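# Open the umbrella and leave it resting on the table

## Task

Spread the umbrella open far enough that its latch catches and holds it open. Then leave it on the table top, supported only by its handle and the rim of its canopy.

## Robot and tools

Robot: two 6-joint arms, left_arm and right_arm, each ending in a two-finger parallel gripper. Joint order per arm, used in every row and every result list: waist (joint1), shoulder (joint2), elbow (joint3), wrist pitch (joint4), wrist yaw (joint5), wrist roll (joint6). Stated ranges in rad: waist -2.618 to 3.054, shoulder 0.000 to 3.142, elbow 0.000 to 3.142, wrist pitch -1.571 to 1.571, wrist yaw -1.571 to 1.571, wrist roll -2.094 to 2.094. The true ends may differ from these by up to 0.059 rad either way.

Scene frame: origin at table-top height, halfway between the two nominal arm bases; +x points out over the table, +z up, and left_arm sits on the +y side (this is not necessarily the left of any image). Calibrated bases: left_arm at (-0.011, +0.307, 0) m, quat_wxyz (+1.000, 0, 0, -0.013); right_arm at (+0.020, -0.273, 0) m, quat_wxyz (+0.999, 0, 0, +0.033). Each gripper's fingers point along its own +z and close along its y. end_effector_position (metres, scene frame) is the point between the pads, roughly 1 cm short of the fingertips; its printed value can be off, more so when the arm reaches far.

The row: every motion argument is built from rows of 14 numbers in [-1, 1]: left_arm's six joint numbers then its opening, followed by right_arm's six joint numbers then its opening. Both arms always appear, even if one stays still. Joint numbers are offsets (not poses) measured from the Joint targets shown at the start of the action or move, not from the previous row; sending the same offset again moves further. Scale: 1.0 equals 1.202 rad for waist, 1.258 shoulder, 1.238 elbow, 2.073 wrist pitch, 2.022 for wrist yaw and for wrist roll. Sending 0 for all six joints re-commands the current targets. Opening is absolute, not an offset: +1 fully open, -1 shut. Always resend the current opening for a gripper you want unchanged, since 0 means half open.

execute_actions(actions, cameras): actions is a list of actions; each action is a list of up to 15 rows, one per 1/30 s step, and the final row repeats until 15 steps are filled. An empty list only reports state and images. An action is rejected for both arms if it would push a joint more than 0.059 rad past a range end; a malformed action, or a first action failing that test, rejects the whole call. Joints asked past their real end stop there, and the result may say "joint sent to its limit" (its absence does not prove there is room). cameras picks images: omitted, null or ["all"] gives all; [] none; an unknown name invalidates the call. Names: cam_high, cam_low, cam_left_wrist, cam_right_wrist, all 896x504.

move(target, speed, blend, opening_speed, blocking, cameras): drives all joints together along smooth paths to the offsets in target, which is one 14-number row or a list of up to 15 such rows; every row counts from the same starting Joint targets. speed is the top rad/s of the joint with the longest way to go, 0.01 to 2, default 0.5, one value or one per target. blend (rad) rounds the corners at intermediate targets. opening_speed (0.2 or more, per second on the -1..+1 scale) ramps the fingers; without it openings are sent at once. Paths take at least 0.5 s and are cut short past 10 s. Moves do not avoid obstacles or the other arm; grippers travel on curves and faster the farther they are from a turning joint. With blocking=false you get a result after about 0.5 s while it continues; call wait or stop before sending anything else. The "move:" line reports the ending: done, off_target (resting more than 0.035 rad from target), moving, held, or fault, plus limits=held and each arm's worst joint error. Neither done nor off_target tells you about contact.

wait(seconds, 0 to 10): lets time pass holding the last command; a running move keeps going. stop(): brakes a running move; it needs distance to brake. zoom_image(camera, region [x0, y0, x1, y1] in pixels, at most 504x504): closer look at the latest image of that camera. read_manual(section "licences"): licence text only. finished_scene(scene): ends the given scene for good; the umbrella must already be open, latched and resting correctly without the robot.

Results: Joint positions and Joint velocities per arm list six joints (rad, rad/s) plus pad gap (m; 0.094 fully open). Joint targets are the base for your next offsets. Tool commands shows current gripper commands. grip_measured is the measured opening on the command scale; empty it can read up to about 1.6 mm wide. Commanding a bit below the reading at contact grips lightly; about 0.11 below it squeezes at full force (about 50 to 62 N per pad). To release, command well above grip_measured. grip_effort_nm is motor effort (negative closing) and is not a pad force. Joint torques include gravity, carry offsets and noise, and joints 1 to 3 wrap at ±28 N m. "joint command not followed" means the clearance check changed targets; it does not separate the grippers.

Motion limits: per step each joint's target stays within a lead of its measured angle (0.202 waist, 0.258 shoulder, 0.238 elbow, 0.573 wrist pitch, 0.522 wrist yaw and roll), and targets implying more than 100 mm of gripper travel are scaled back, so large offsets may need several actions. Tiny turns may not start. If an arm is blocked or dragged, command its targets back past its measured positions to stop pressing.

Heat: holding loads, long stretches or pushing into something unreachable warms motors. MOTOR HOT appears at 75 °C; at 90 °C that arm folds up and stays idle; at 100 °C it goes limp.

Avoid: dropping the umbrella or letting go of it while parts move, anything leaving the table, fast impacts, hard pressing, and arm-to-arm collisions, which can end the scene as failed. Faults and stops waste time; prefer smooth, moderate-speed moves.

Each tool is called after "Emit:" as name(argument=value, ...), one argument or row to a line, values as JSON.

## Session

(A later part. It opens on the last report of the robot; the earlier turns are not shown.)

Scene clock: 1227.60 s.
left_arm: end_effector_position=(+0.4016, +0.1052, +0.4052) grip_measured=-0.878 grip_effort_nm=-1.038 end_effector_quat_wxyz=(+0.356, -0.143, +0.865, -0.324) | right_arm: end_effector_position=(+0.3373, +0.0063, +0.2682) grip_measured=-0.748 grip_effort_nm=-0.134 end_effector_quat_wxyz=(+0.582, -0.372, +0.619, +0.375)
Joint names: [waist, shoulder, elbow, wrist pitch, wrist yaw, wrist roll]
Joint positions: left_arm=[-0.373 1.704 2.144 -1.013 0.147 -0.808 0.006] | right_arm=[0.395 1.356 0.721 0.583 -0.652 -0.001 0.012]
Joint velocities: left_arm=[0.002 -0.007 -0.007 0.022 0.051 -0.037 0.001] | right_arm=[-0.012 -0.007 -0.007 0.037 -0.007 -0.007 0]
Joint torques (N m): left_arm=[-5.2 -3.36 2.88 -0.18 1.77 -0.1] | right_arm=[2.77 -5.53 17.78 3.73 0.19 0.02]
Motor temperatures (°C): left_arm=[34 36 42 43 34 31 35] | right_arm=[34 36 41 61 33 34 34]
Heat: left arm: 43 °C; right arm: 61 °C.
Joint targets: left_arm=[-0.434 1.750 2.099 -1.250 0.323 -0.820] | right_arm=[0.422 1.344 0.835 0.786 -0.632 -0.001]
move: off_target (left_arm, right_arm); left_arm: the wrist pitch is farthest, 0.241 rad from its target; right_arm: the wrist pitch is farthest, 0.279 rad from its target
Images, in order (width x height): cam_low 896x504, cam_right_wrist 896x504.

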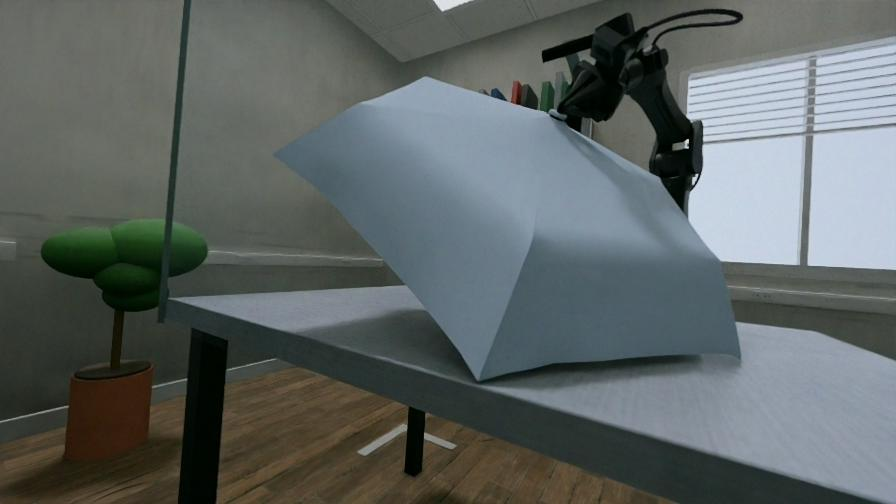

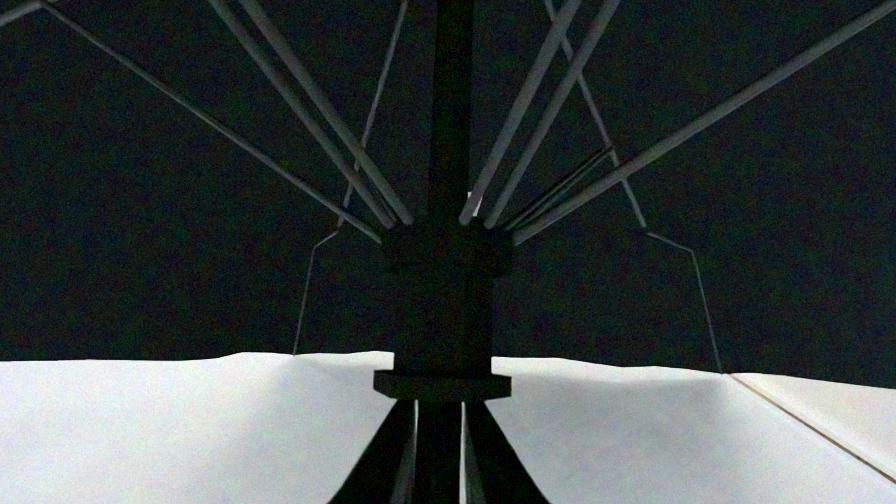

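Emit:
move(
  target=[0.0416,-0.0246,0.0307,0.1085,-0.0628,0,-0.93,-0.0208,0,-0.0808,-0.0917,0,0,-0.75],
  speed=0.15,
  cameras=["cam_low", "cam_right_wrist"],
)

Scene clock: 1235.60 s.
left_arm: end_effector_position=(+0.4033, +0.1055, +0.4073) grip_measured=-0.878 grip_effort_nm=-1.038 end_effector_quat_wxyz=(+0.361, -0.144, +0.862, -0.325) | right_arm: end_effector_position=(+0.3376, +0.0057, +0.2612) grip_measured=-0.748 grip_effort_nm=-0.134 end_effector_quat_wxyz=(+0.571, -0.369, +0.631, +0.374)
Joint names: [waist, shoulder, elbow, wrist pitch, wrist yaw, wrist roll]
Joint positions: left_arm=[-0.373 1.704 2.144 -1.003 0.142 -0.808 0.006] | right_arm=[0.395 1.356 0.721 0.55 -0.648 -0.001 0.012]
Joint velocities: left_arm=[0.007 -0.007 -0.012 -0.007 -0.051 -0.037 0] | right_arm=[-0.012 -0.022 0.007 -0.037 -0.081 -0.007 0]
Joint torques (N m): left_arm=[-0.85 -5.56 5.79 2 0.57 -0.1] | right_arm=[0.24 -5.56 8.7 2.26 0.13 0.03]
Motor temperatures (°C): left_arm=[35 36 41 43 35 31 35] | right_arm=[34 36 41 64 33 34 34]
Heat: left arm: 43 °C; right arm: 64 °C.
Joint targets: left_arm=[-0.384 1.719 2.137 -1.025 0.196 -0.820] | right_arm=[0.397 1.344 0.735 0.596 -0.632 -0.001]
move: off_target (left_arm, right_arm); left_arm: the wrist yaw is farthest, 0.054 rad from its target; right_arm: the wrist pitch is farthest, 0.046 rad from its target
Images, in order (width x height): cam_low 896x504, cam_right_wrist 896x504.

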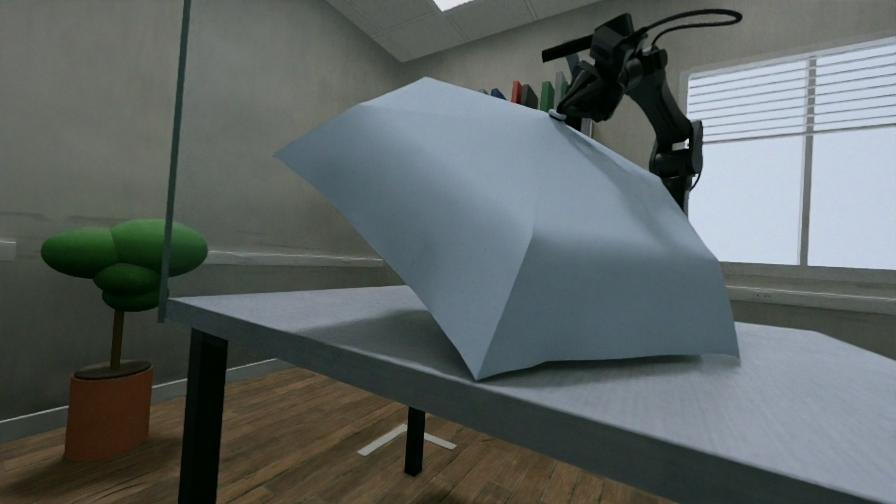

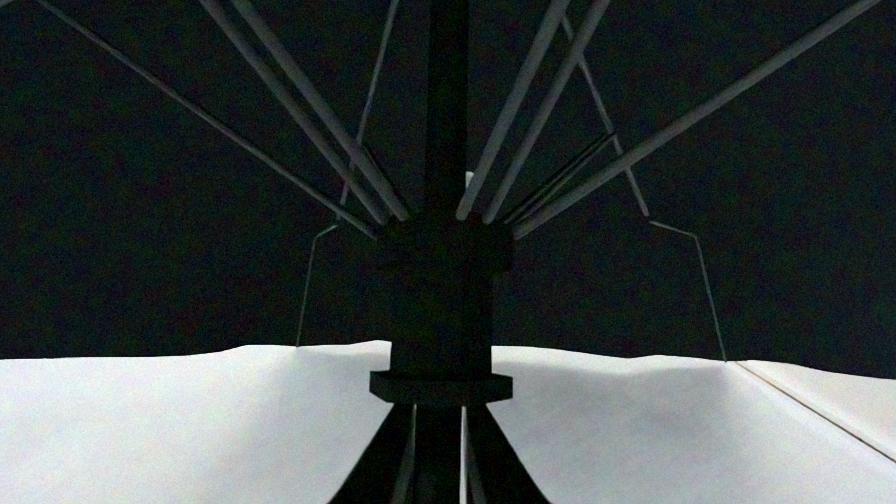

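Emit:
execute_actions(
  actions=[],
  cameras=["cam_high", "cam_left_wrist"],
)

Emit:
zoom_image(
  camera="cam_high",
  region=[500, 0, 800, 170],
)

Scene clock: 1261.37 s.
left_arm: end_effector_position=(+0.4033, +0.1055, +0.4073) grip_measured=-0.878 grip_effort_nm=-1.038 end_effector_quat_wxyz=(+0.361, -0.144, +0.862, -0.325) | right_arm: end_effector_position=(+0.3376, +0.0057, +0.2611) grip_measured=-0.748 grip_effort_nm=-0.139 end_effector_quat_wxyz=(+0.570, -0.369, +0.631, +0.374)
Joint names: [waist, shoulder, elbow, wrist pitch, wrist yaw, wrist roll]
Joint positions: left_arm=[-0.373 1.704 2.144 -1.003 0.142 -0.808 0.006] | right_arm=[0.395 1.356 0.721 0.549 -0.648 -0.001 0.012]
Joint velocities: left_arm=[0.002 -0.002 -0.007 0.022 0.066 -0.007 -0.001] | right_arm=[-0.002 0.002 -0.007 -0.007 -0.037 -0.037 0]
Joint torques (N m): left_arm=[-0.84 -5.57 5.78 2 0.56 -0.1] | right_arm=[0.27 -5.53 8.68 2.26 0.12 0.02]
Motor temperatures (°C): left_arm=[34 36 42 44 34 31 35] | right_arm=[34 36 40 59 33 34 34]
Heat: left arm: 44 °C; right arm: 59 °C.
Joint targets: left_arm=[-0.384 1.719 2.137 -1.025 0.196 -0.820] | right_arm=[0.397 1.344 0.735 0.596 -0.632 -0.001]
Tool commands: left_gripper/opening=-0.93 right_gripper/opening=-0.75
Images, in order (width x height): cam_high 896x504, cam_left_wrist 896x504.

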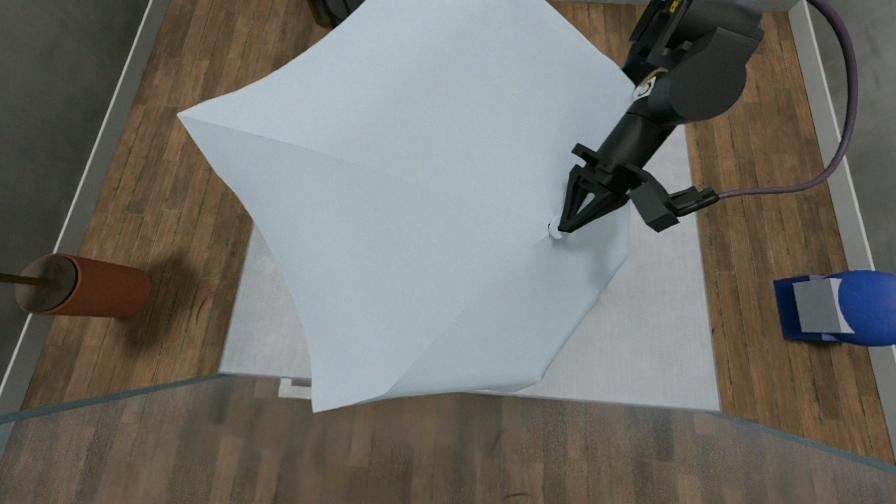

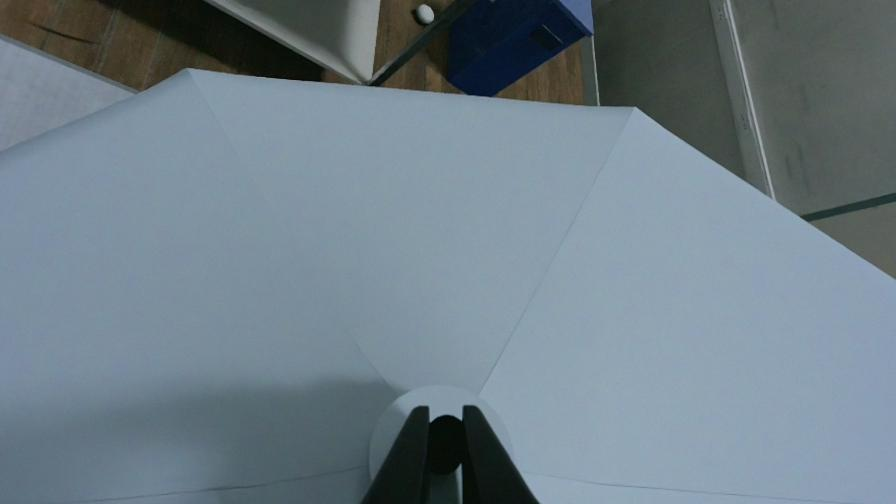

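Scaled by 1.680 from the camera's 896x504 image, which has a finer 1280x720 frame.

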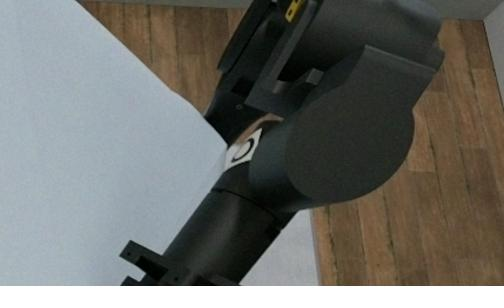

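Emit:
move(
  target=[-0.0674,0.0461,0.1591,-0.0362,-0.0252,0.0470,-0.93,-0.0632,0.0087,-0.1906,0.2195,-0.0356,0.0638,-0.75],
  speed=0.15,
)

Scene clock: 1293.43 s.
left_arm: end_effector_position=(+0.3847, +0.0744, +0.4276) grip_measured=-0.878 grip_effort_nm=-1.038 end_effector_quat_wxyz=(+0.367, -0.076, +0.868, -0.327) | right_arm: end_effector_position=(+0.3253, -0.0238, +0.2684) grip_measured=-0.748 grip_effort_nm=-0.129 end_effector_quat_wxyz=(+0.641, -0.338, +0.567, +0.392)
Joint names: [waist, shoulder, elbow, wrist pitch, wrist yaw, wrist roll]
Joint positions: left_arm=[-0.454 1.76 2.307 -1.097 0.137 -0.73 0.006] | right_arm=[0.325 1.356 0.515 1.008 -0.688 0.119 0.012]
Joint velocities: left_arm=[-0.002 0.002 0.007 -0.095 -0.051 -0.007 0.001] | right_arm=[-0.002 0.002 -0.007 -0.022 -0.037 0.022 0]
Joint torques (N m): left_arm=[-0.92 -5.49 8.17 2.21 0.11 0.11] | right_arm=[-0.34 -4.15 5.52 2.14 -0.14 0.11]
Motor temperatures (°C): left_arm=[34 36 42 45 33 31 35] | right_arm=[34 36 39 58 33 34 34]
Heat: left arm: 45 °C; right arm: 58 °C.
Joint targets: left_arm=[-0.465 1.777 2.334 -1.100 0.145 -0.725] | right_arm=[0.321 1.355 0.499 1.051 -0.705 0.129]
move: off_target (right_arm); right_arm: the wrist pitch is farthest, 0.043 rad from its target

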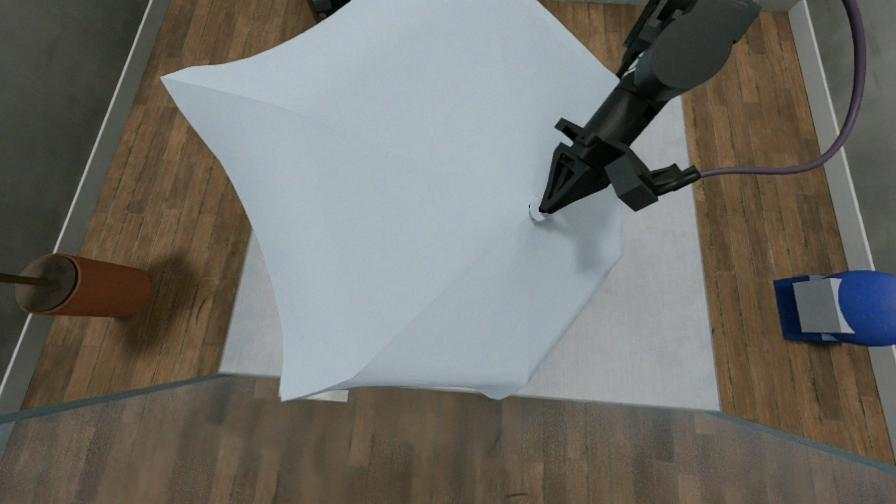

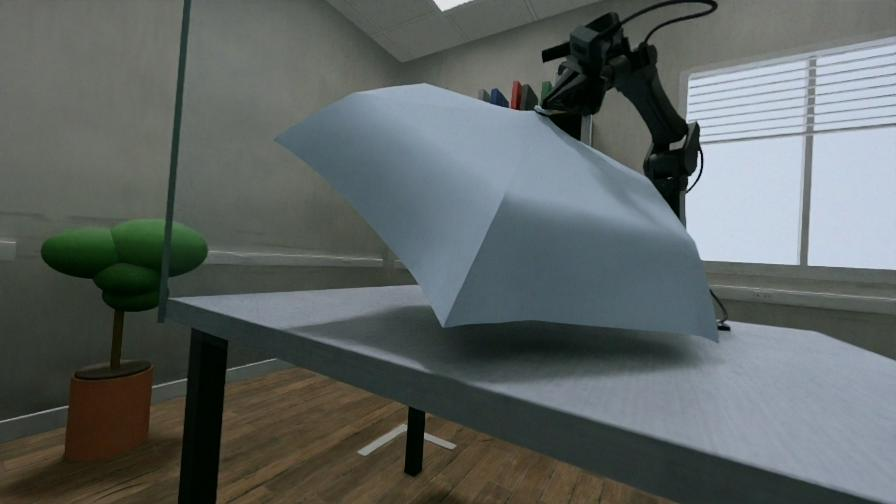

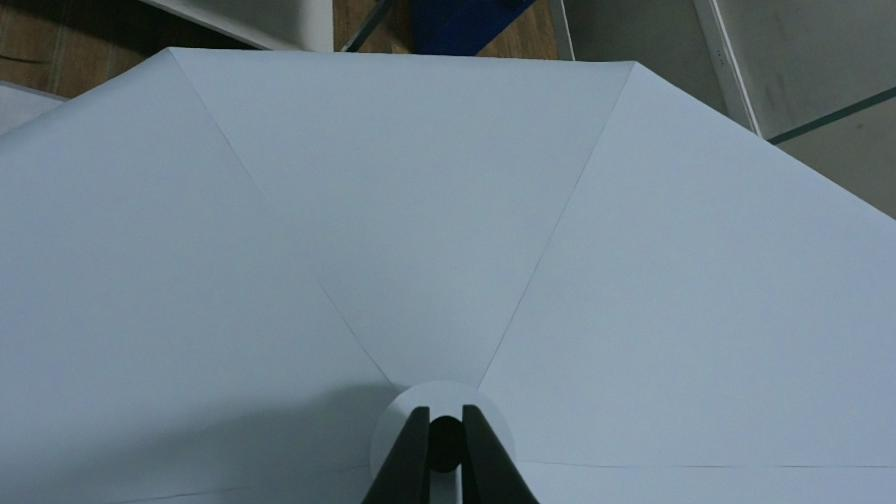

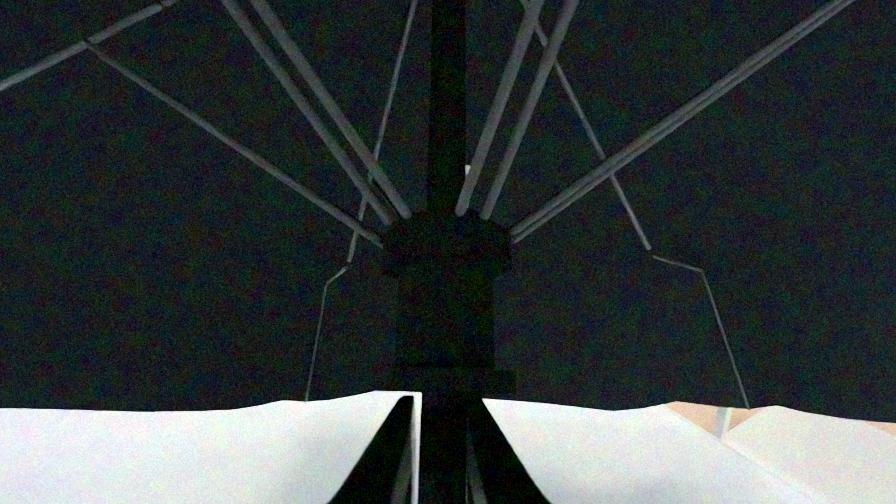

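Emit:
move(
  target=[-0.0316,0.0223,-0.0267,-0.0941,0.0470,0,-0.93,0.0391,-0.0183,0.1252,0.0574,0.0257,-0.0074,-0.75],
  speed=0.1,
  cameras=["cam_low", "cam_right_wrist"],
)

Scene clock: 1317.70 s.
left_arm: end_effector_position=(+0.3816, +0.0765, +0.4270) grip_measured=-0.878 grip_effort_nm=-1.043 end_effector_quat_wxyz=(+0.365, -0.076, +0.871, -0.320) | right_arm: end_effector_position=(+0.3238, -0.0151, +0.2799) grip_measured=-0.748 grip_effort_nm=-0.134 end_effector_quat_wxyz=(+0.643, -0.344, +0.557, +0.398)
Joint names: [waist, shoulder, elbow, wrist pitch, wrist yaw, wrist roll]
Joint positions: left_arm=[-0.456 1.76 2.319 -1.121 0.128 -0.727 0.006] | right_arm=[0.349 1.356 0.551 0.991 -0.683 0.119 0.012]
Joint velocities: left_arm=[0.002 -0.012 0.002 -0.066 -0.037 0.051 0] | right_arm=[0.007 0.007 0.002 -0.007 -0.007 -0.022 0.001]
Joint torques (N m): left_arm=[-3.96 -3.45 4.44 0.48 1.13 0.07] | right_arm=[1.89 -6.05 16.32 3.41 0.42 -0.04]
Motor temperatures (°C): left_arm=[34 36 43 45 33 31 35] | right_arm=[34 36 38 59 33 34 34]
Heat: left arm: 45 °C; right arm: 59 °C.
Joint targets: left_arm=[-0.503 1.805 2.301 -1.295 0.240 -0.725] | right_arm=[0.368 1.332 0.654 1.170 -0.652 0.114]
move: off_target (left_arm, right_arm); left_arm: the wrist pitch is farthest, 0.174 rad from its target; right_arm: the wrist pitch is farthest, 0.179 rad from its target
Images, in order (width x height): cam_low 896x504, cam_right_wrist 896x504.

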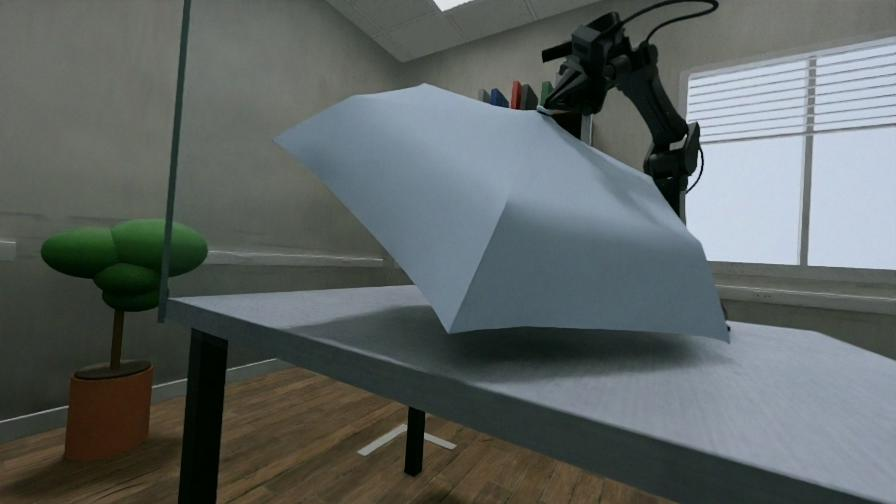

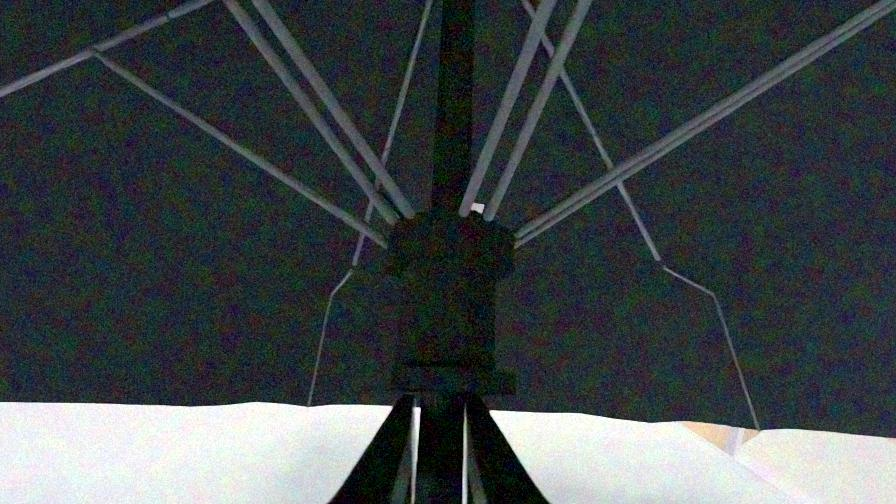

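Emit:
move(
  target=[-0.0108,0.0079,-0.0097,-0.0328,0.0163,0,-0.93,0.0258,-0.0064,0.0727,-0.0053,0.0148,-0.003,-0.75],
  speed=0.06,
  cameras=["cam_low", "cam_right_wrist"],
)

Scene clock: 1323.07 s.
left_arm: end_effector_position=(+0.3711, +0.0702, +0.4121) grip_measured=-0.879 grip_effort_nm=-1.033 end_effector_quat_wxyz=(+0.332, -0.068, +0.886, -0.315) | right_arm: end_effector_position=(+0.3261, -0.0020, +0.3035) grip_measured=-0.748 grip_effort_nm=-0.129 end_effector_quat_wxyz=(+0.648, -0.348, +0.545, +0.403)
Joint names: [waist, shoulder, elbow, wrist pitch, wrist yaw, wrist roll]
Joint positions: left_arm=[-0.471 1.768 2.319 -1.179 0.151 -0.727 0.006] | right_arm=[0.384 1.356 0.633 0.933 -0.664 0.119 0.012]
Joint velocities: left_arm=[-0.022 0.012 -0.007 -0.066 -0.022 0.007 0] | right_arm=[-0.012 0.002 -0.007 -0.051 0.037 0.022 -0.001]
Joint torques (N m): left_arm=[-3.89 -3.37 3.51 0.3 1.23 0.07] | right_arm=[1.42 -6.74 16.47 3.68 0.49 -0.1]
Motor temperatures (°C): left_arm=[34 36 43 44 34 31 35] | right_arm=[34 36 40 63 33 34 34]
Heat: left arm: 44 °C; right arm: 63 °C.
Joint targets: left_arm=[-0.516 1.815 2.289 -1.363 0.273 -0.725] | right_arm=[0.398 1.326 0.736 1.142 -0.626 0.108]
move: off_target (left_arm, right_arm); left_arm: the wrist pitch is farthest, 0.184 rad from its target; right_arm: the wrist pitch is farthest, 0.226 rad from its target
Images, in order (width x height): cam_low 896x504, cam_right_wrist 896x504.

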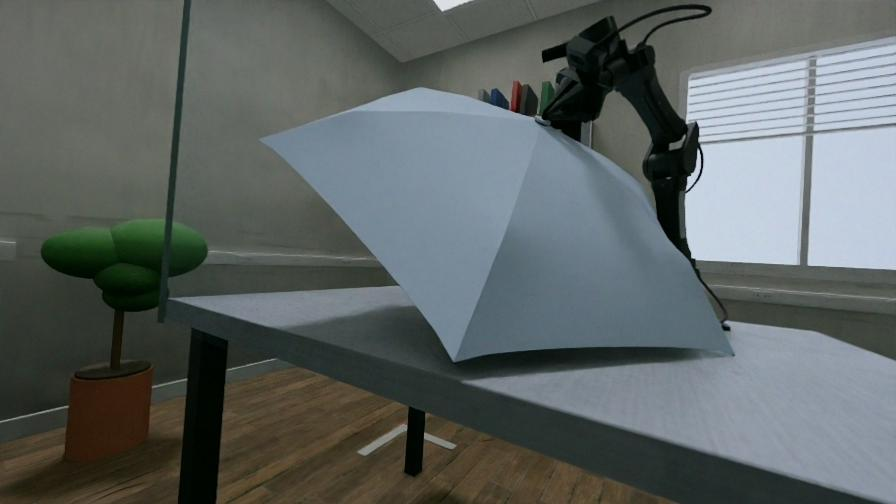

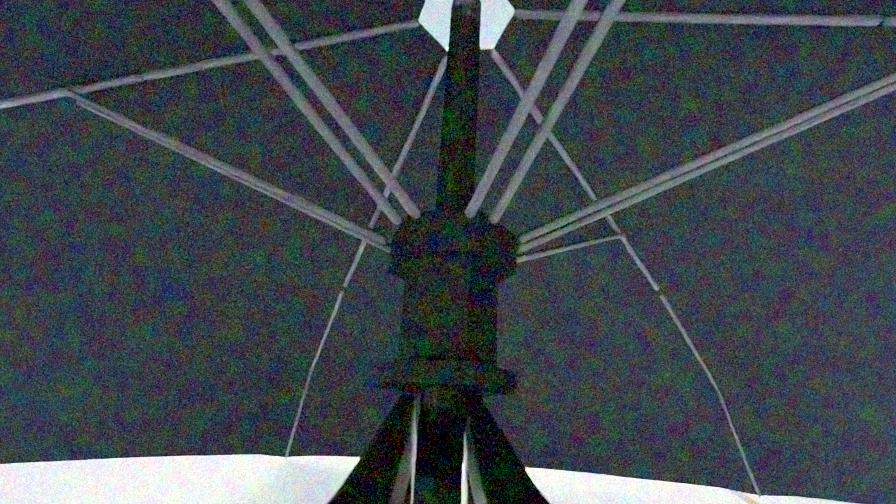

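Emit:
zoom_image(
  camera="cam_right_wrist",
  region=[340, 180, 560, 420],
)

Emit:
zoom_image(
  camera="cam_right_wrist",
  region=[380, 0, 560, 130],
)

Scaled by 2.100 from the camera's 896x504 image, which has a finer 1280x720 frame.

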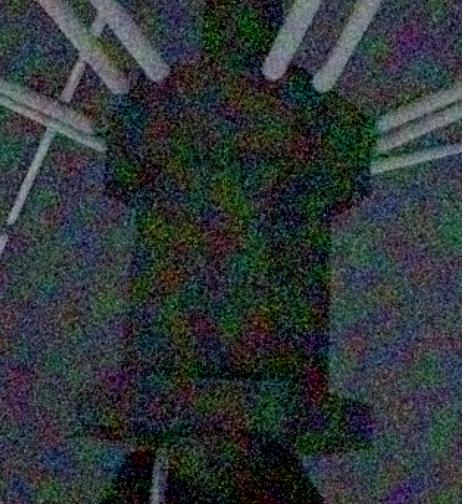

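Scaled by 2.800 from the camera's 896x504 image, which has a finer 1280x720 frame.

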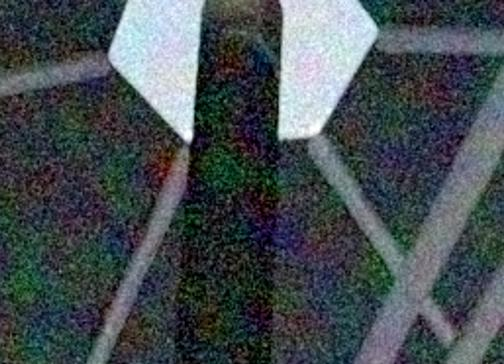

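Emit:
move(
  target=[-0.0125,0.0087,-0.0105,-0.0376,0.0188,0,-0.93,0.025,-0.0032,0.0743,-0.0024,0.0119,0,-0.75],
  speed=0.06,
  cameras=["cam_low", "cam_right_wrist"],
)

Scene clock: 1334.17 s.
left_arm: end_effector_position=(+0.3724, +0.0737, +0.4105) grip_measured=-0.879 grip_effort_nm=-1.038 end_effector_quat_wxyz=(+0.335, -0.074, +0.888, -0.307) | right_arm: end_effector_position=(+0.3278, +0.0023, +0.3032) grip_measured=-0.748 grip_effort_nm=-0.134 end_effector_quat_wxyz=(+0.636, -0.349, +0.555, +0.407)
Joint names: [waist, shoulder, elbow, wrist pitch, wrist yaw, wrist roll]
Joint positions: left_arm=[-0.471 1.768 2.319 -1.185 0.13 -0.728 0.006] | right_arm=[0.393 1.356 0.66 0.876 -0.663 0.119 0.012]
Joint velocities: left_arm=[0.007 -0.002 -0.012 -0.051 -0.037 -0.022 0.002] | right_arm=[-0.017 0.007 -0.002 -0.081 0.051 -0.007 -0.001]
Joint torques (N m): left_arm=[-5.05 -2.69 2.62 -0.37 1.76 0.07] | right_arm=[2.5 -6.28 18 3.47 0.54 -0.07]
Motor temperatures (°C): left_arm=[35 36 41 42 34 31 35] | right_arm=[34 36 43 68 33 34 34]
Heat: left arm: 42 °C; right arm: 68 °C.
Joint targets: left_arm=[-0.529 1.824 2.277 -1.434 0.306 -0.725] | right_arm=[0.417 1.332 0.778 1.060 -0.620 0.112]
move: off_target (left_arm, right_arm); left_arm: the wrist pitch is farthest, 0.256 rad from its target; right_arm: the wrist pitch is farthest, 0.261 rad from its target
Images, in order (width x height): cam_low 896x504, cam_right_wrist 896x504.

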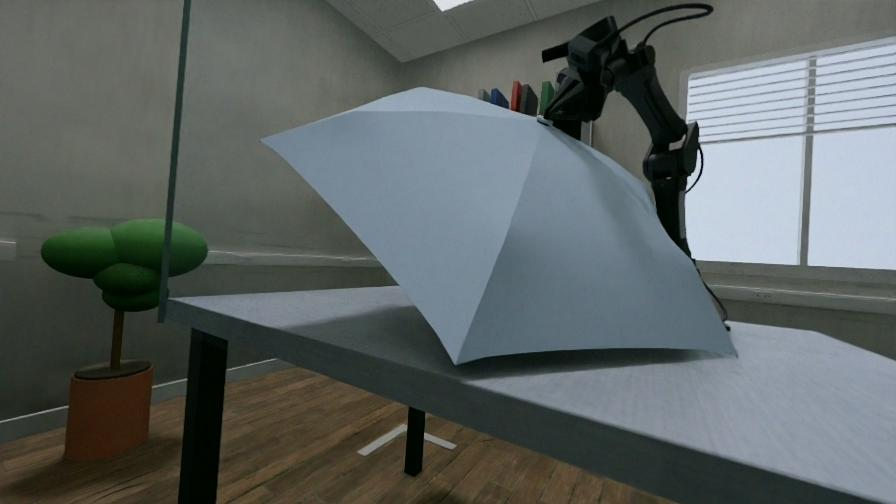

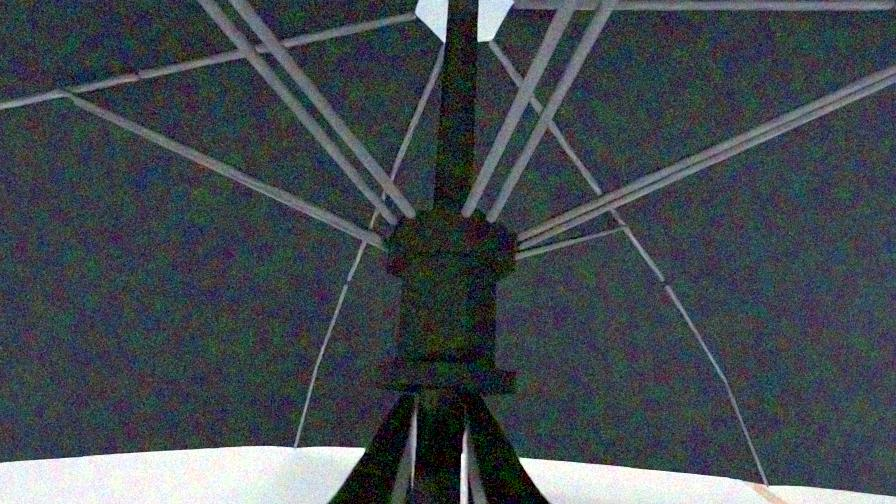

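Emit:
move(
  target=[0.0449,-0.031,0.0428,0.1177,-0.0821,0,-0.93,-0.02,0.0103,-0.0994,-0.0917,-0.0173,0,-0.75],
  speed=0.12,
)

Scene clock: 1340.60 s.
left_arm: end_effector_position=(+0.3749, +0.0746, +0.4126) grip_measured=-0.879 grip_effort_nm=-1.038 end_effector_quat_wxyz=(+0.342, -0.076, +0.885, -0.305) | right_arm: end_effector_position=(+0.3289, +0.0024, +0.2997) grip_measured=-0.748 grip_effort_nm=-0.139 end_effector_quat_wxyz=(+0.631, -0.347, +0.562, +0.406)
Joint names: [waist, shoulder, elbow, wrist pitch, wrist yaw, wrist roll]
Joint positions: left_arm=[-0.471 1.768 2.319 -1.174 0.119 -0.73 0.006] | right_arm=[0.393 1.356 0.66 0.859 -0.658 0.119 0.012]
Joint velocities: left_arm=[-0.002 -0.002 -0.007 -0.081 -0.051 -0.022 0] | right_arm=[-0.002 0.007 -0.002 0.022 -0.037 0.007 -0.001]
Joint torques (N m): left_arm=[-0.35 -5.49 6.72 2 0.23 0.1] | right_arm=[0.09 -5.27 6.84 1.85 0.09 -0.07]
Motor temperatures (°C): left_arm=[35 36 41 42 35 31 35] | right_arm=[34 36 43 68 33 34 34]
Heat: left arm: 42 °C; right arm: 68 °C.
Joint targets: left_arm=[-0.475 1.785 2.330 -1.190 0.140 -0.725] | right_arm=[0.394 1.345 0.655 0.870 -0.655 0.112]
move: done

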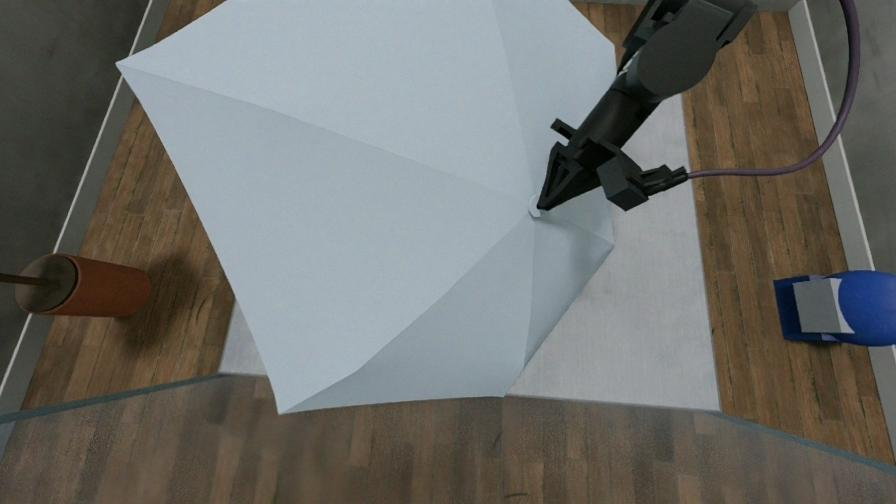

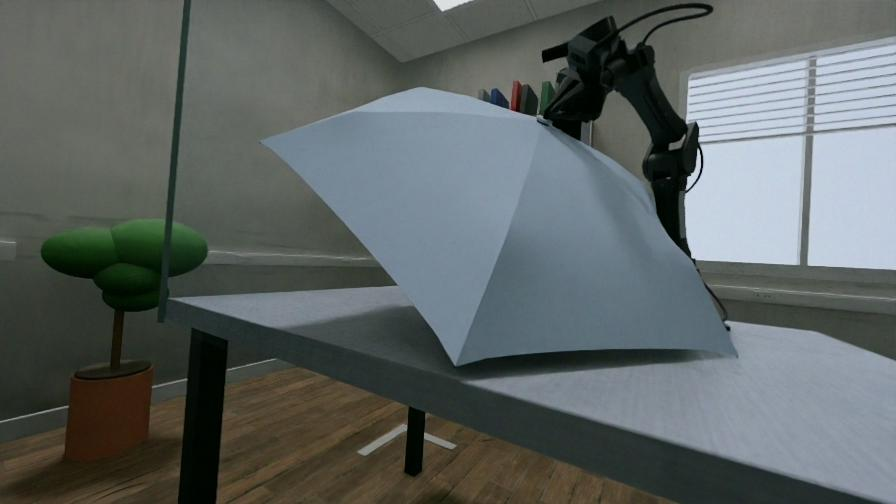

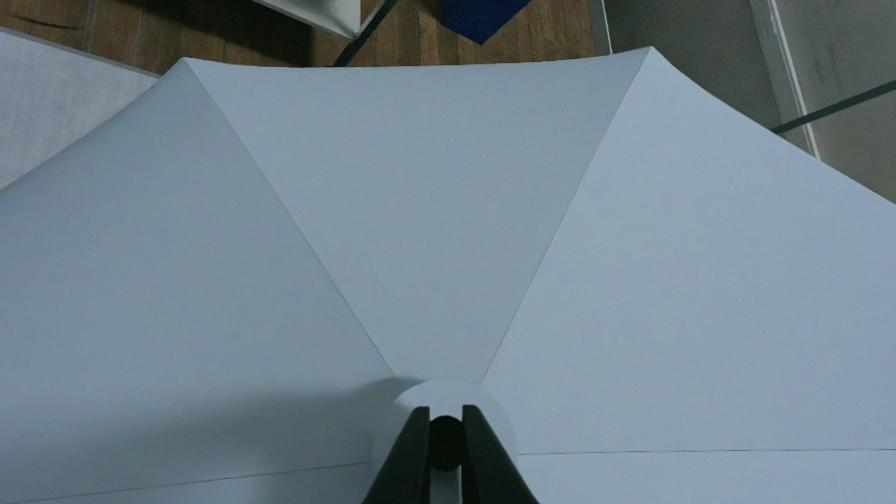

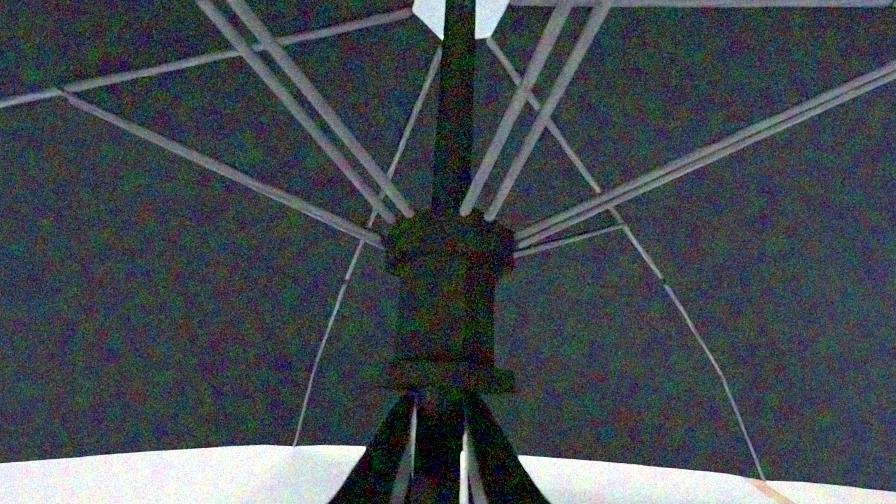

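Emit:
zoom_image(
  camera="cam_low",
  region=[420, 300, 780, 420],
)

Emit:
zoom_image(
  camera="cam_high",
  region=[460, 0, 760, 170],
)

Scaled by 1.400 from the camera's 896x504 image, which has a finer 1280x720 frame.

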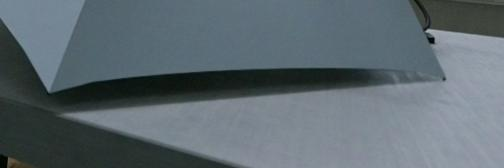

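Scaled by 1.680 from the camera's 896x504 image, which has a finer 1280x720 frame.

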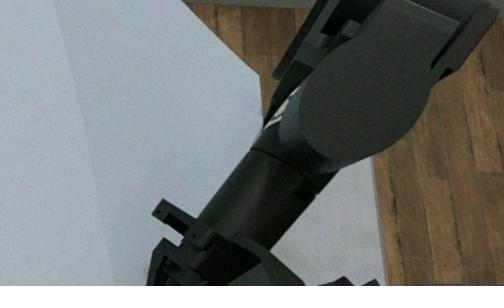

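Emit:
move(
  target=[
    [0,0,0,0,0,0,-0.93,-0.0707,-0.0747,-0.0775,-0.0024,-0.0445,0.0025,-0.5],
    [0,0,0,0,0,0,-0.93,-0.3527,-0.2663,-0.2439,0.0289,-0.2077,0.0618,-0.5],
  ],
  speed=[0.12,0.25],
  blend=[0.02,0],
  opening_speed=0.4,
)

Scene clock: 1396.70 s.
left_arm: end_effector_position=(+0.3740, +0.0734, +0.4126) grip_measured=-0.879 grip_effort_nm=-1.033 end_effector_quat_wxyz=(+0.340, -0.075, +0.885, -0.308) | right_arm: end_effector_position=(+0.2791, -0.1053, +0.2846) grip_measured=-0.502 grip_effort_nm=0.076 end_effector_quat_wxyz=(+0.638, -0.354, +0.558, +0.397)
Joint names: [waist, shoulder, elbow, wrist pitch, wrist yaw, wrist roll]
Joint positions: left_arm=[-0.471 1.768 2.319 -1.174 0.127 -0.73 0.006] | right_arm=[-0.025 1.026 0.374 0.918 -1.065 0.225 0.023]
Joint velocities: left_arm=[-0.002 0.002 -0.002 0.022 -0.037 -0.022 0] | right_arm=[0.002 0.012 0.007 0.007 0.007 -0.022 0]
Joint torques (N m): left_arm=[-0.35 -5.5 6.71 2.01 0.15 0.09] | right_arm=[-0.54 -3.02 5.35 1.59 0.03 0.11]
Motor temperatures (°C): left_arm=[34 37 42 47 33 31 35] | right_arm=[34 36 39 58 33 34 34]
Heat: left arm: 47 °C; right arm: 58 °C.
Joint targets: left_arm=[-0.475 1.785 2.330 -1.190 0.140 -0.725] | right_arm=[-0.030 1.010 0.353 0.930 -1.075 0.236]
move: done

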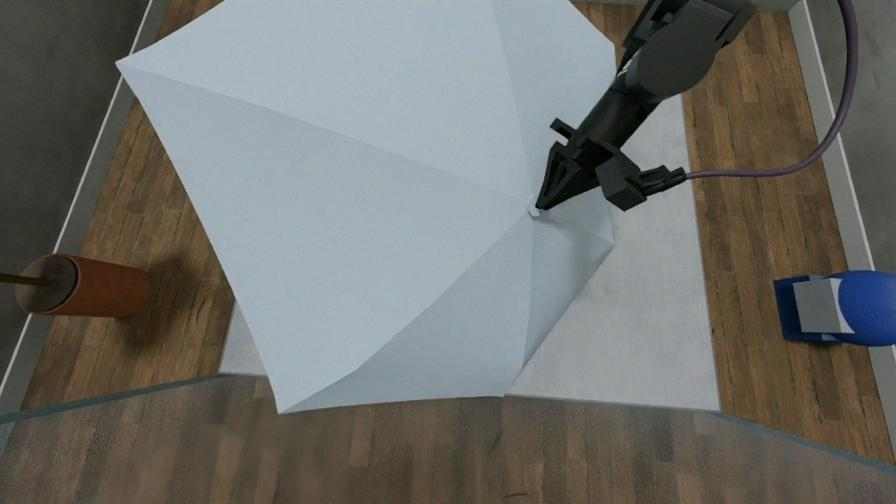

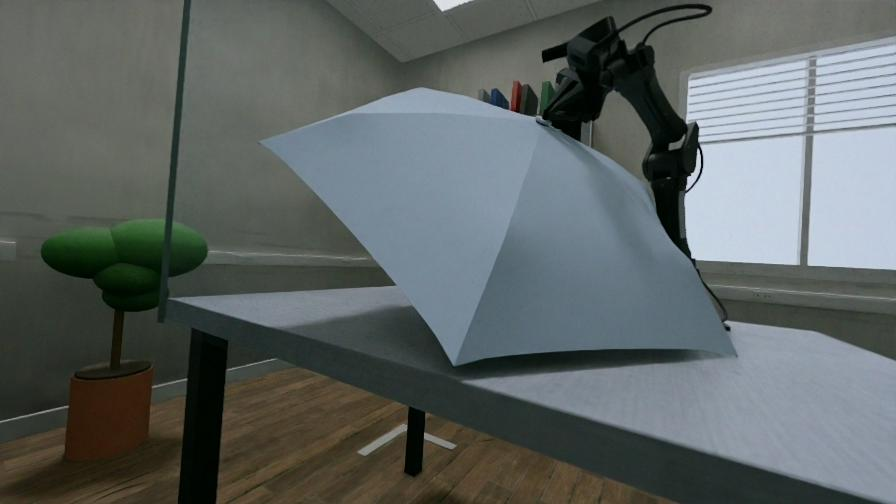

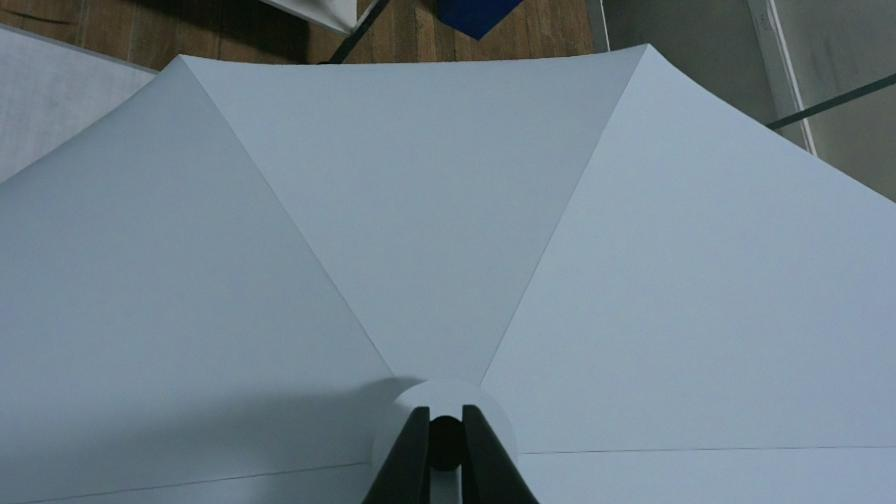

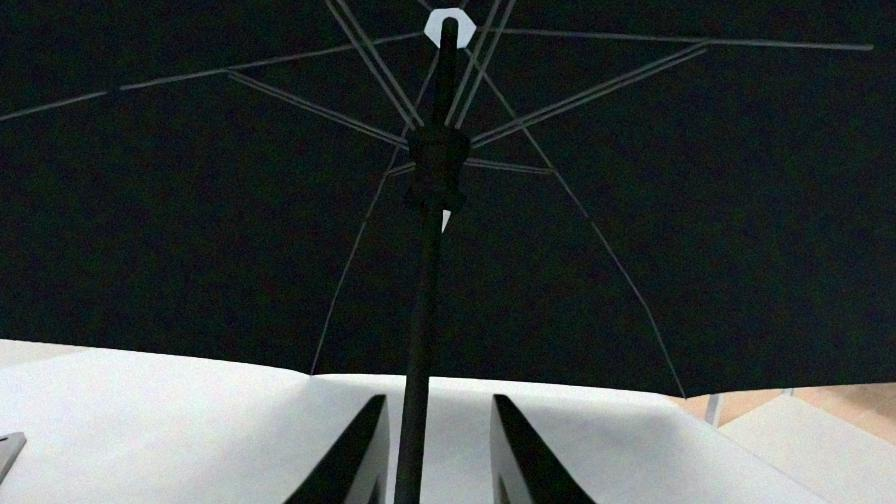

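Emit:
execute_actions(
  actions=[],
)

Scene clock: 1409.03 s.
left_arm: end_effector_position=(+0.3740, +0.0734, +0.4126) grip_measured=-0.879 grip_effort_nm=-1.033 end_effector_quat_wxyz=(+0.340, -0.075, +0.885, -0.308) | right_arm: end_effector_position=(+0.2790, -0.1053, +0.2847) grip_measured=-0.502 grip_effort_nm=0.081 end_effector_quat_wxyz=(+0.638, -0.354, +0.558, +0.397)
Joint names: [waist, shoulder, elbow, wrist pitch, wrist yaw, wrist roll]
Joint positions: left_arm=[-0.471 1.768 2.319 -1.174 0.127 -0.73 0.006] | right_arm=[-0.025 1.026 0.374 0.919 -1.066 0.226 0.023]
Joint velocities: left_arm=[0.002 -0.002 -0.012 -0.037 0.007 -0.007 0] | right_arm=[-0.007 -0.007 0.002 0.007 0.051 -0.051 0.001]
Joint torques (N m): left_arm=[-0.35 -5.49 6.71 2.01 0.15 0.1] | right_arm=[-0.51 -3.03 5.38 1.57 0.04 0.12]
Motor temperatures (°C): left_arm=[34 37 42 47 33 31 35] | right_arm=[34 35 38 56 33 34 34]
Heat: left arm: 47 °C; right arm: 56 °C.
Joint targets: left_arm=[-0.475 1.785 2.330 -1.190 0.140 -0.725] | right_arm=[-0.030 1.010 0.353 0.930 -1.075 0.236]
Tool commands: left_gripper/opening=-0.93 right_gripper/opening=-0.5

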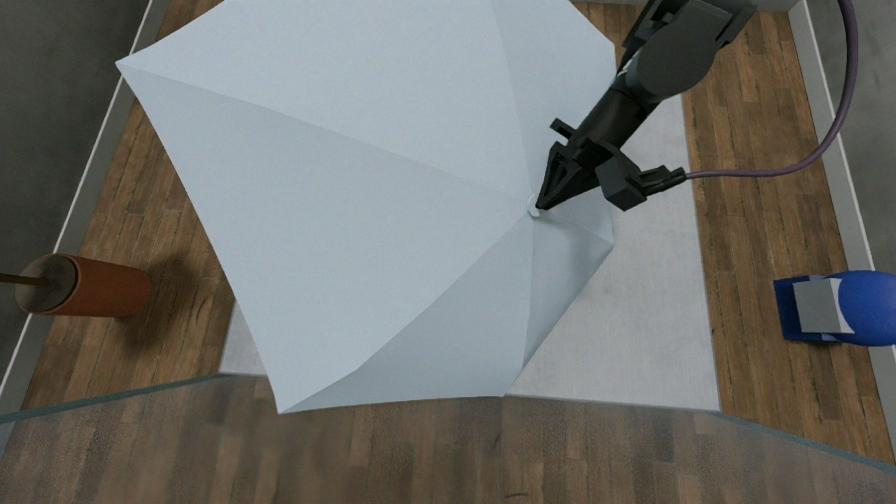

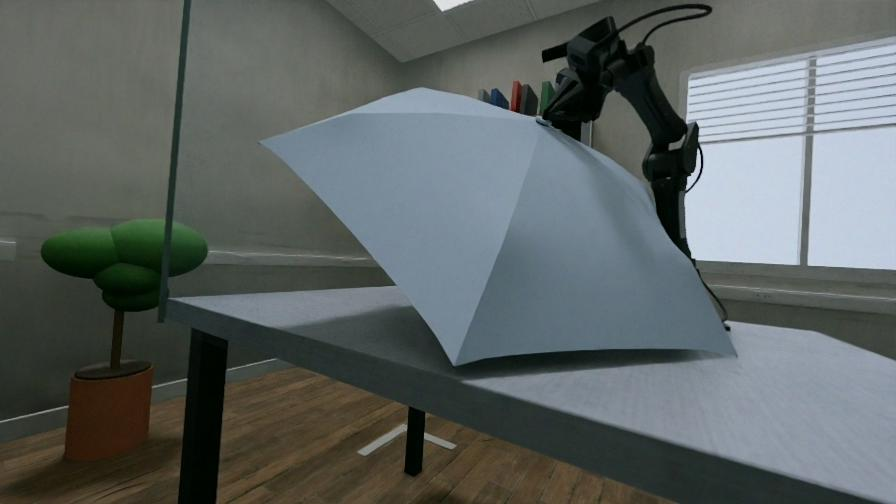

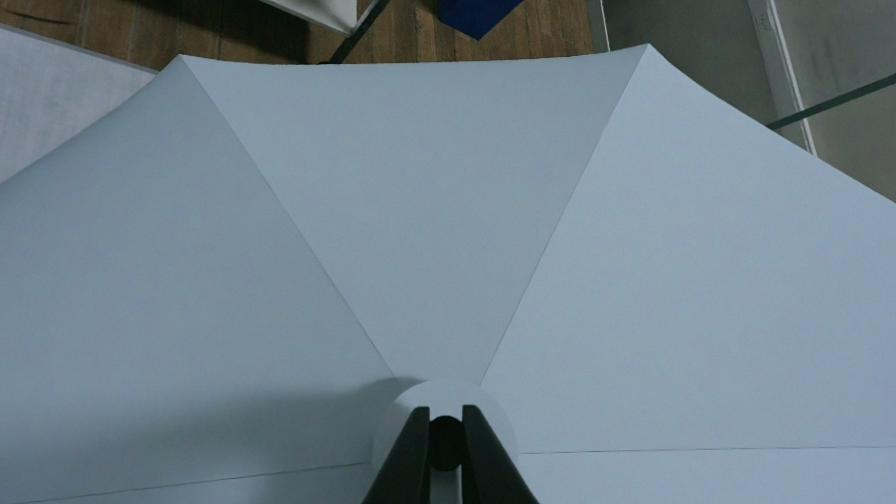

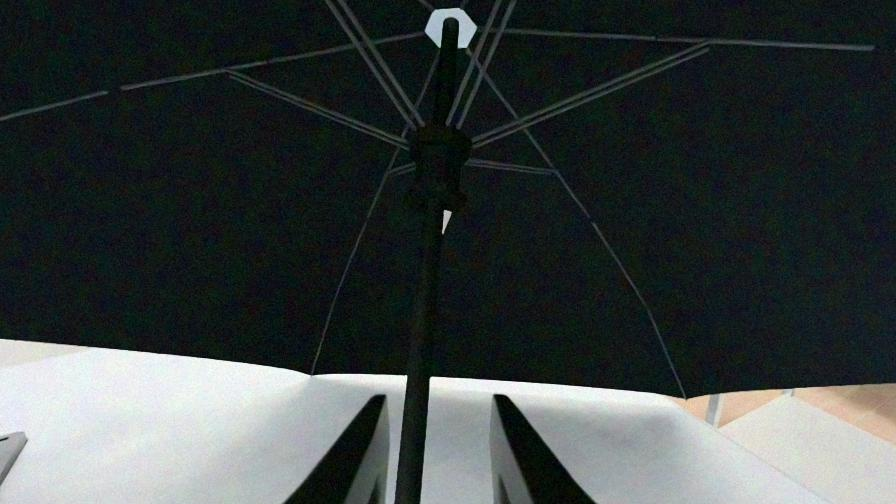

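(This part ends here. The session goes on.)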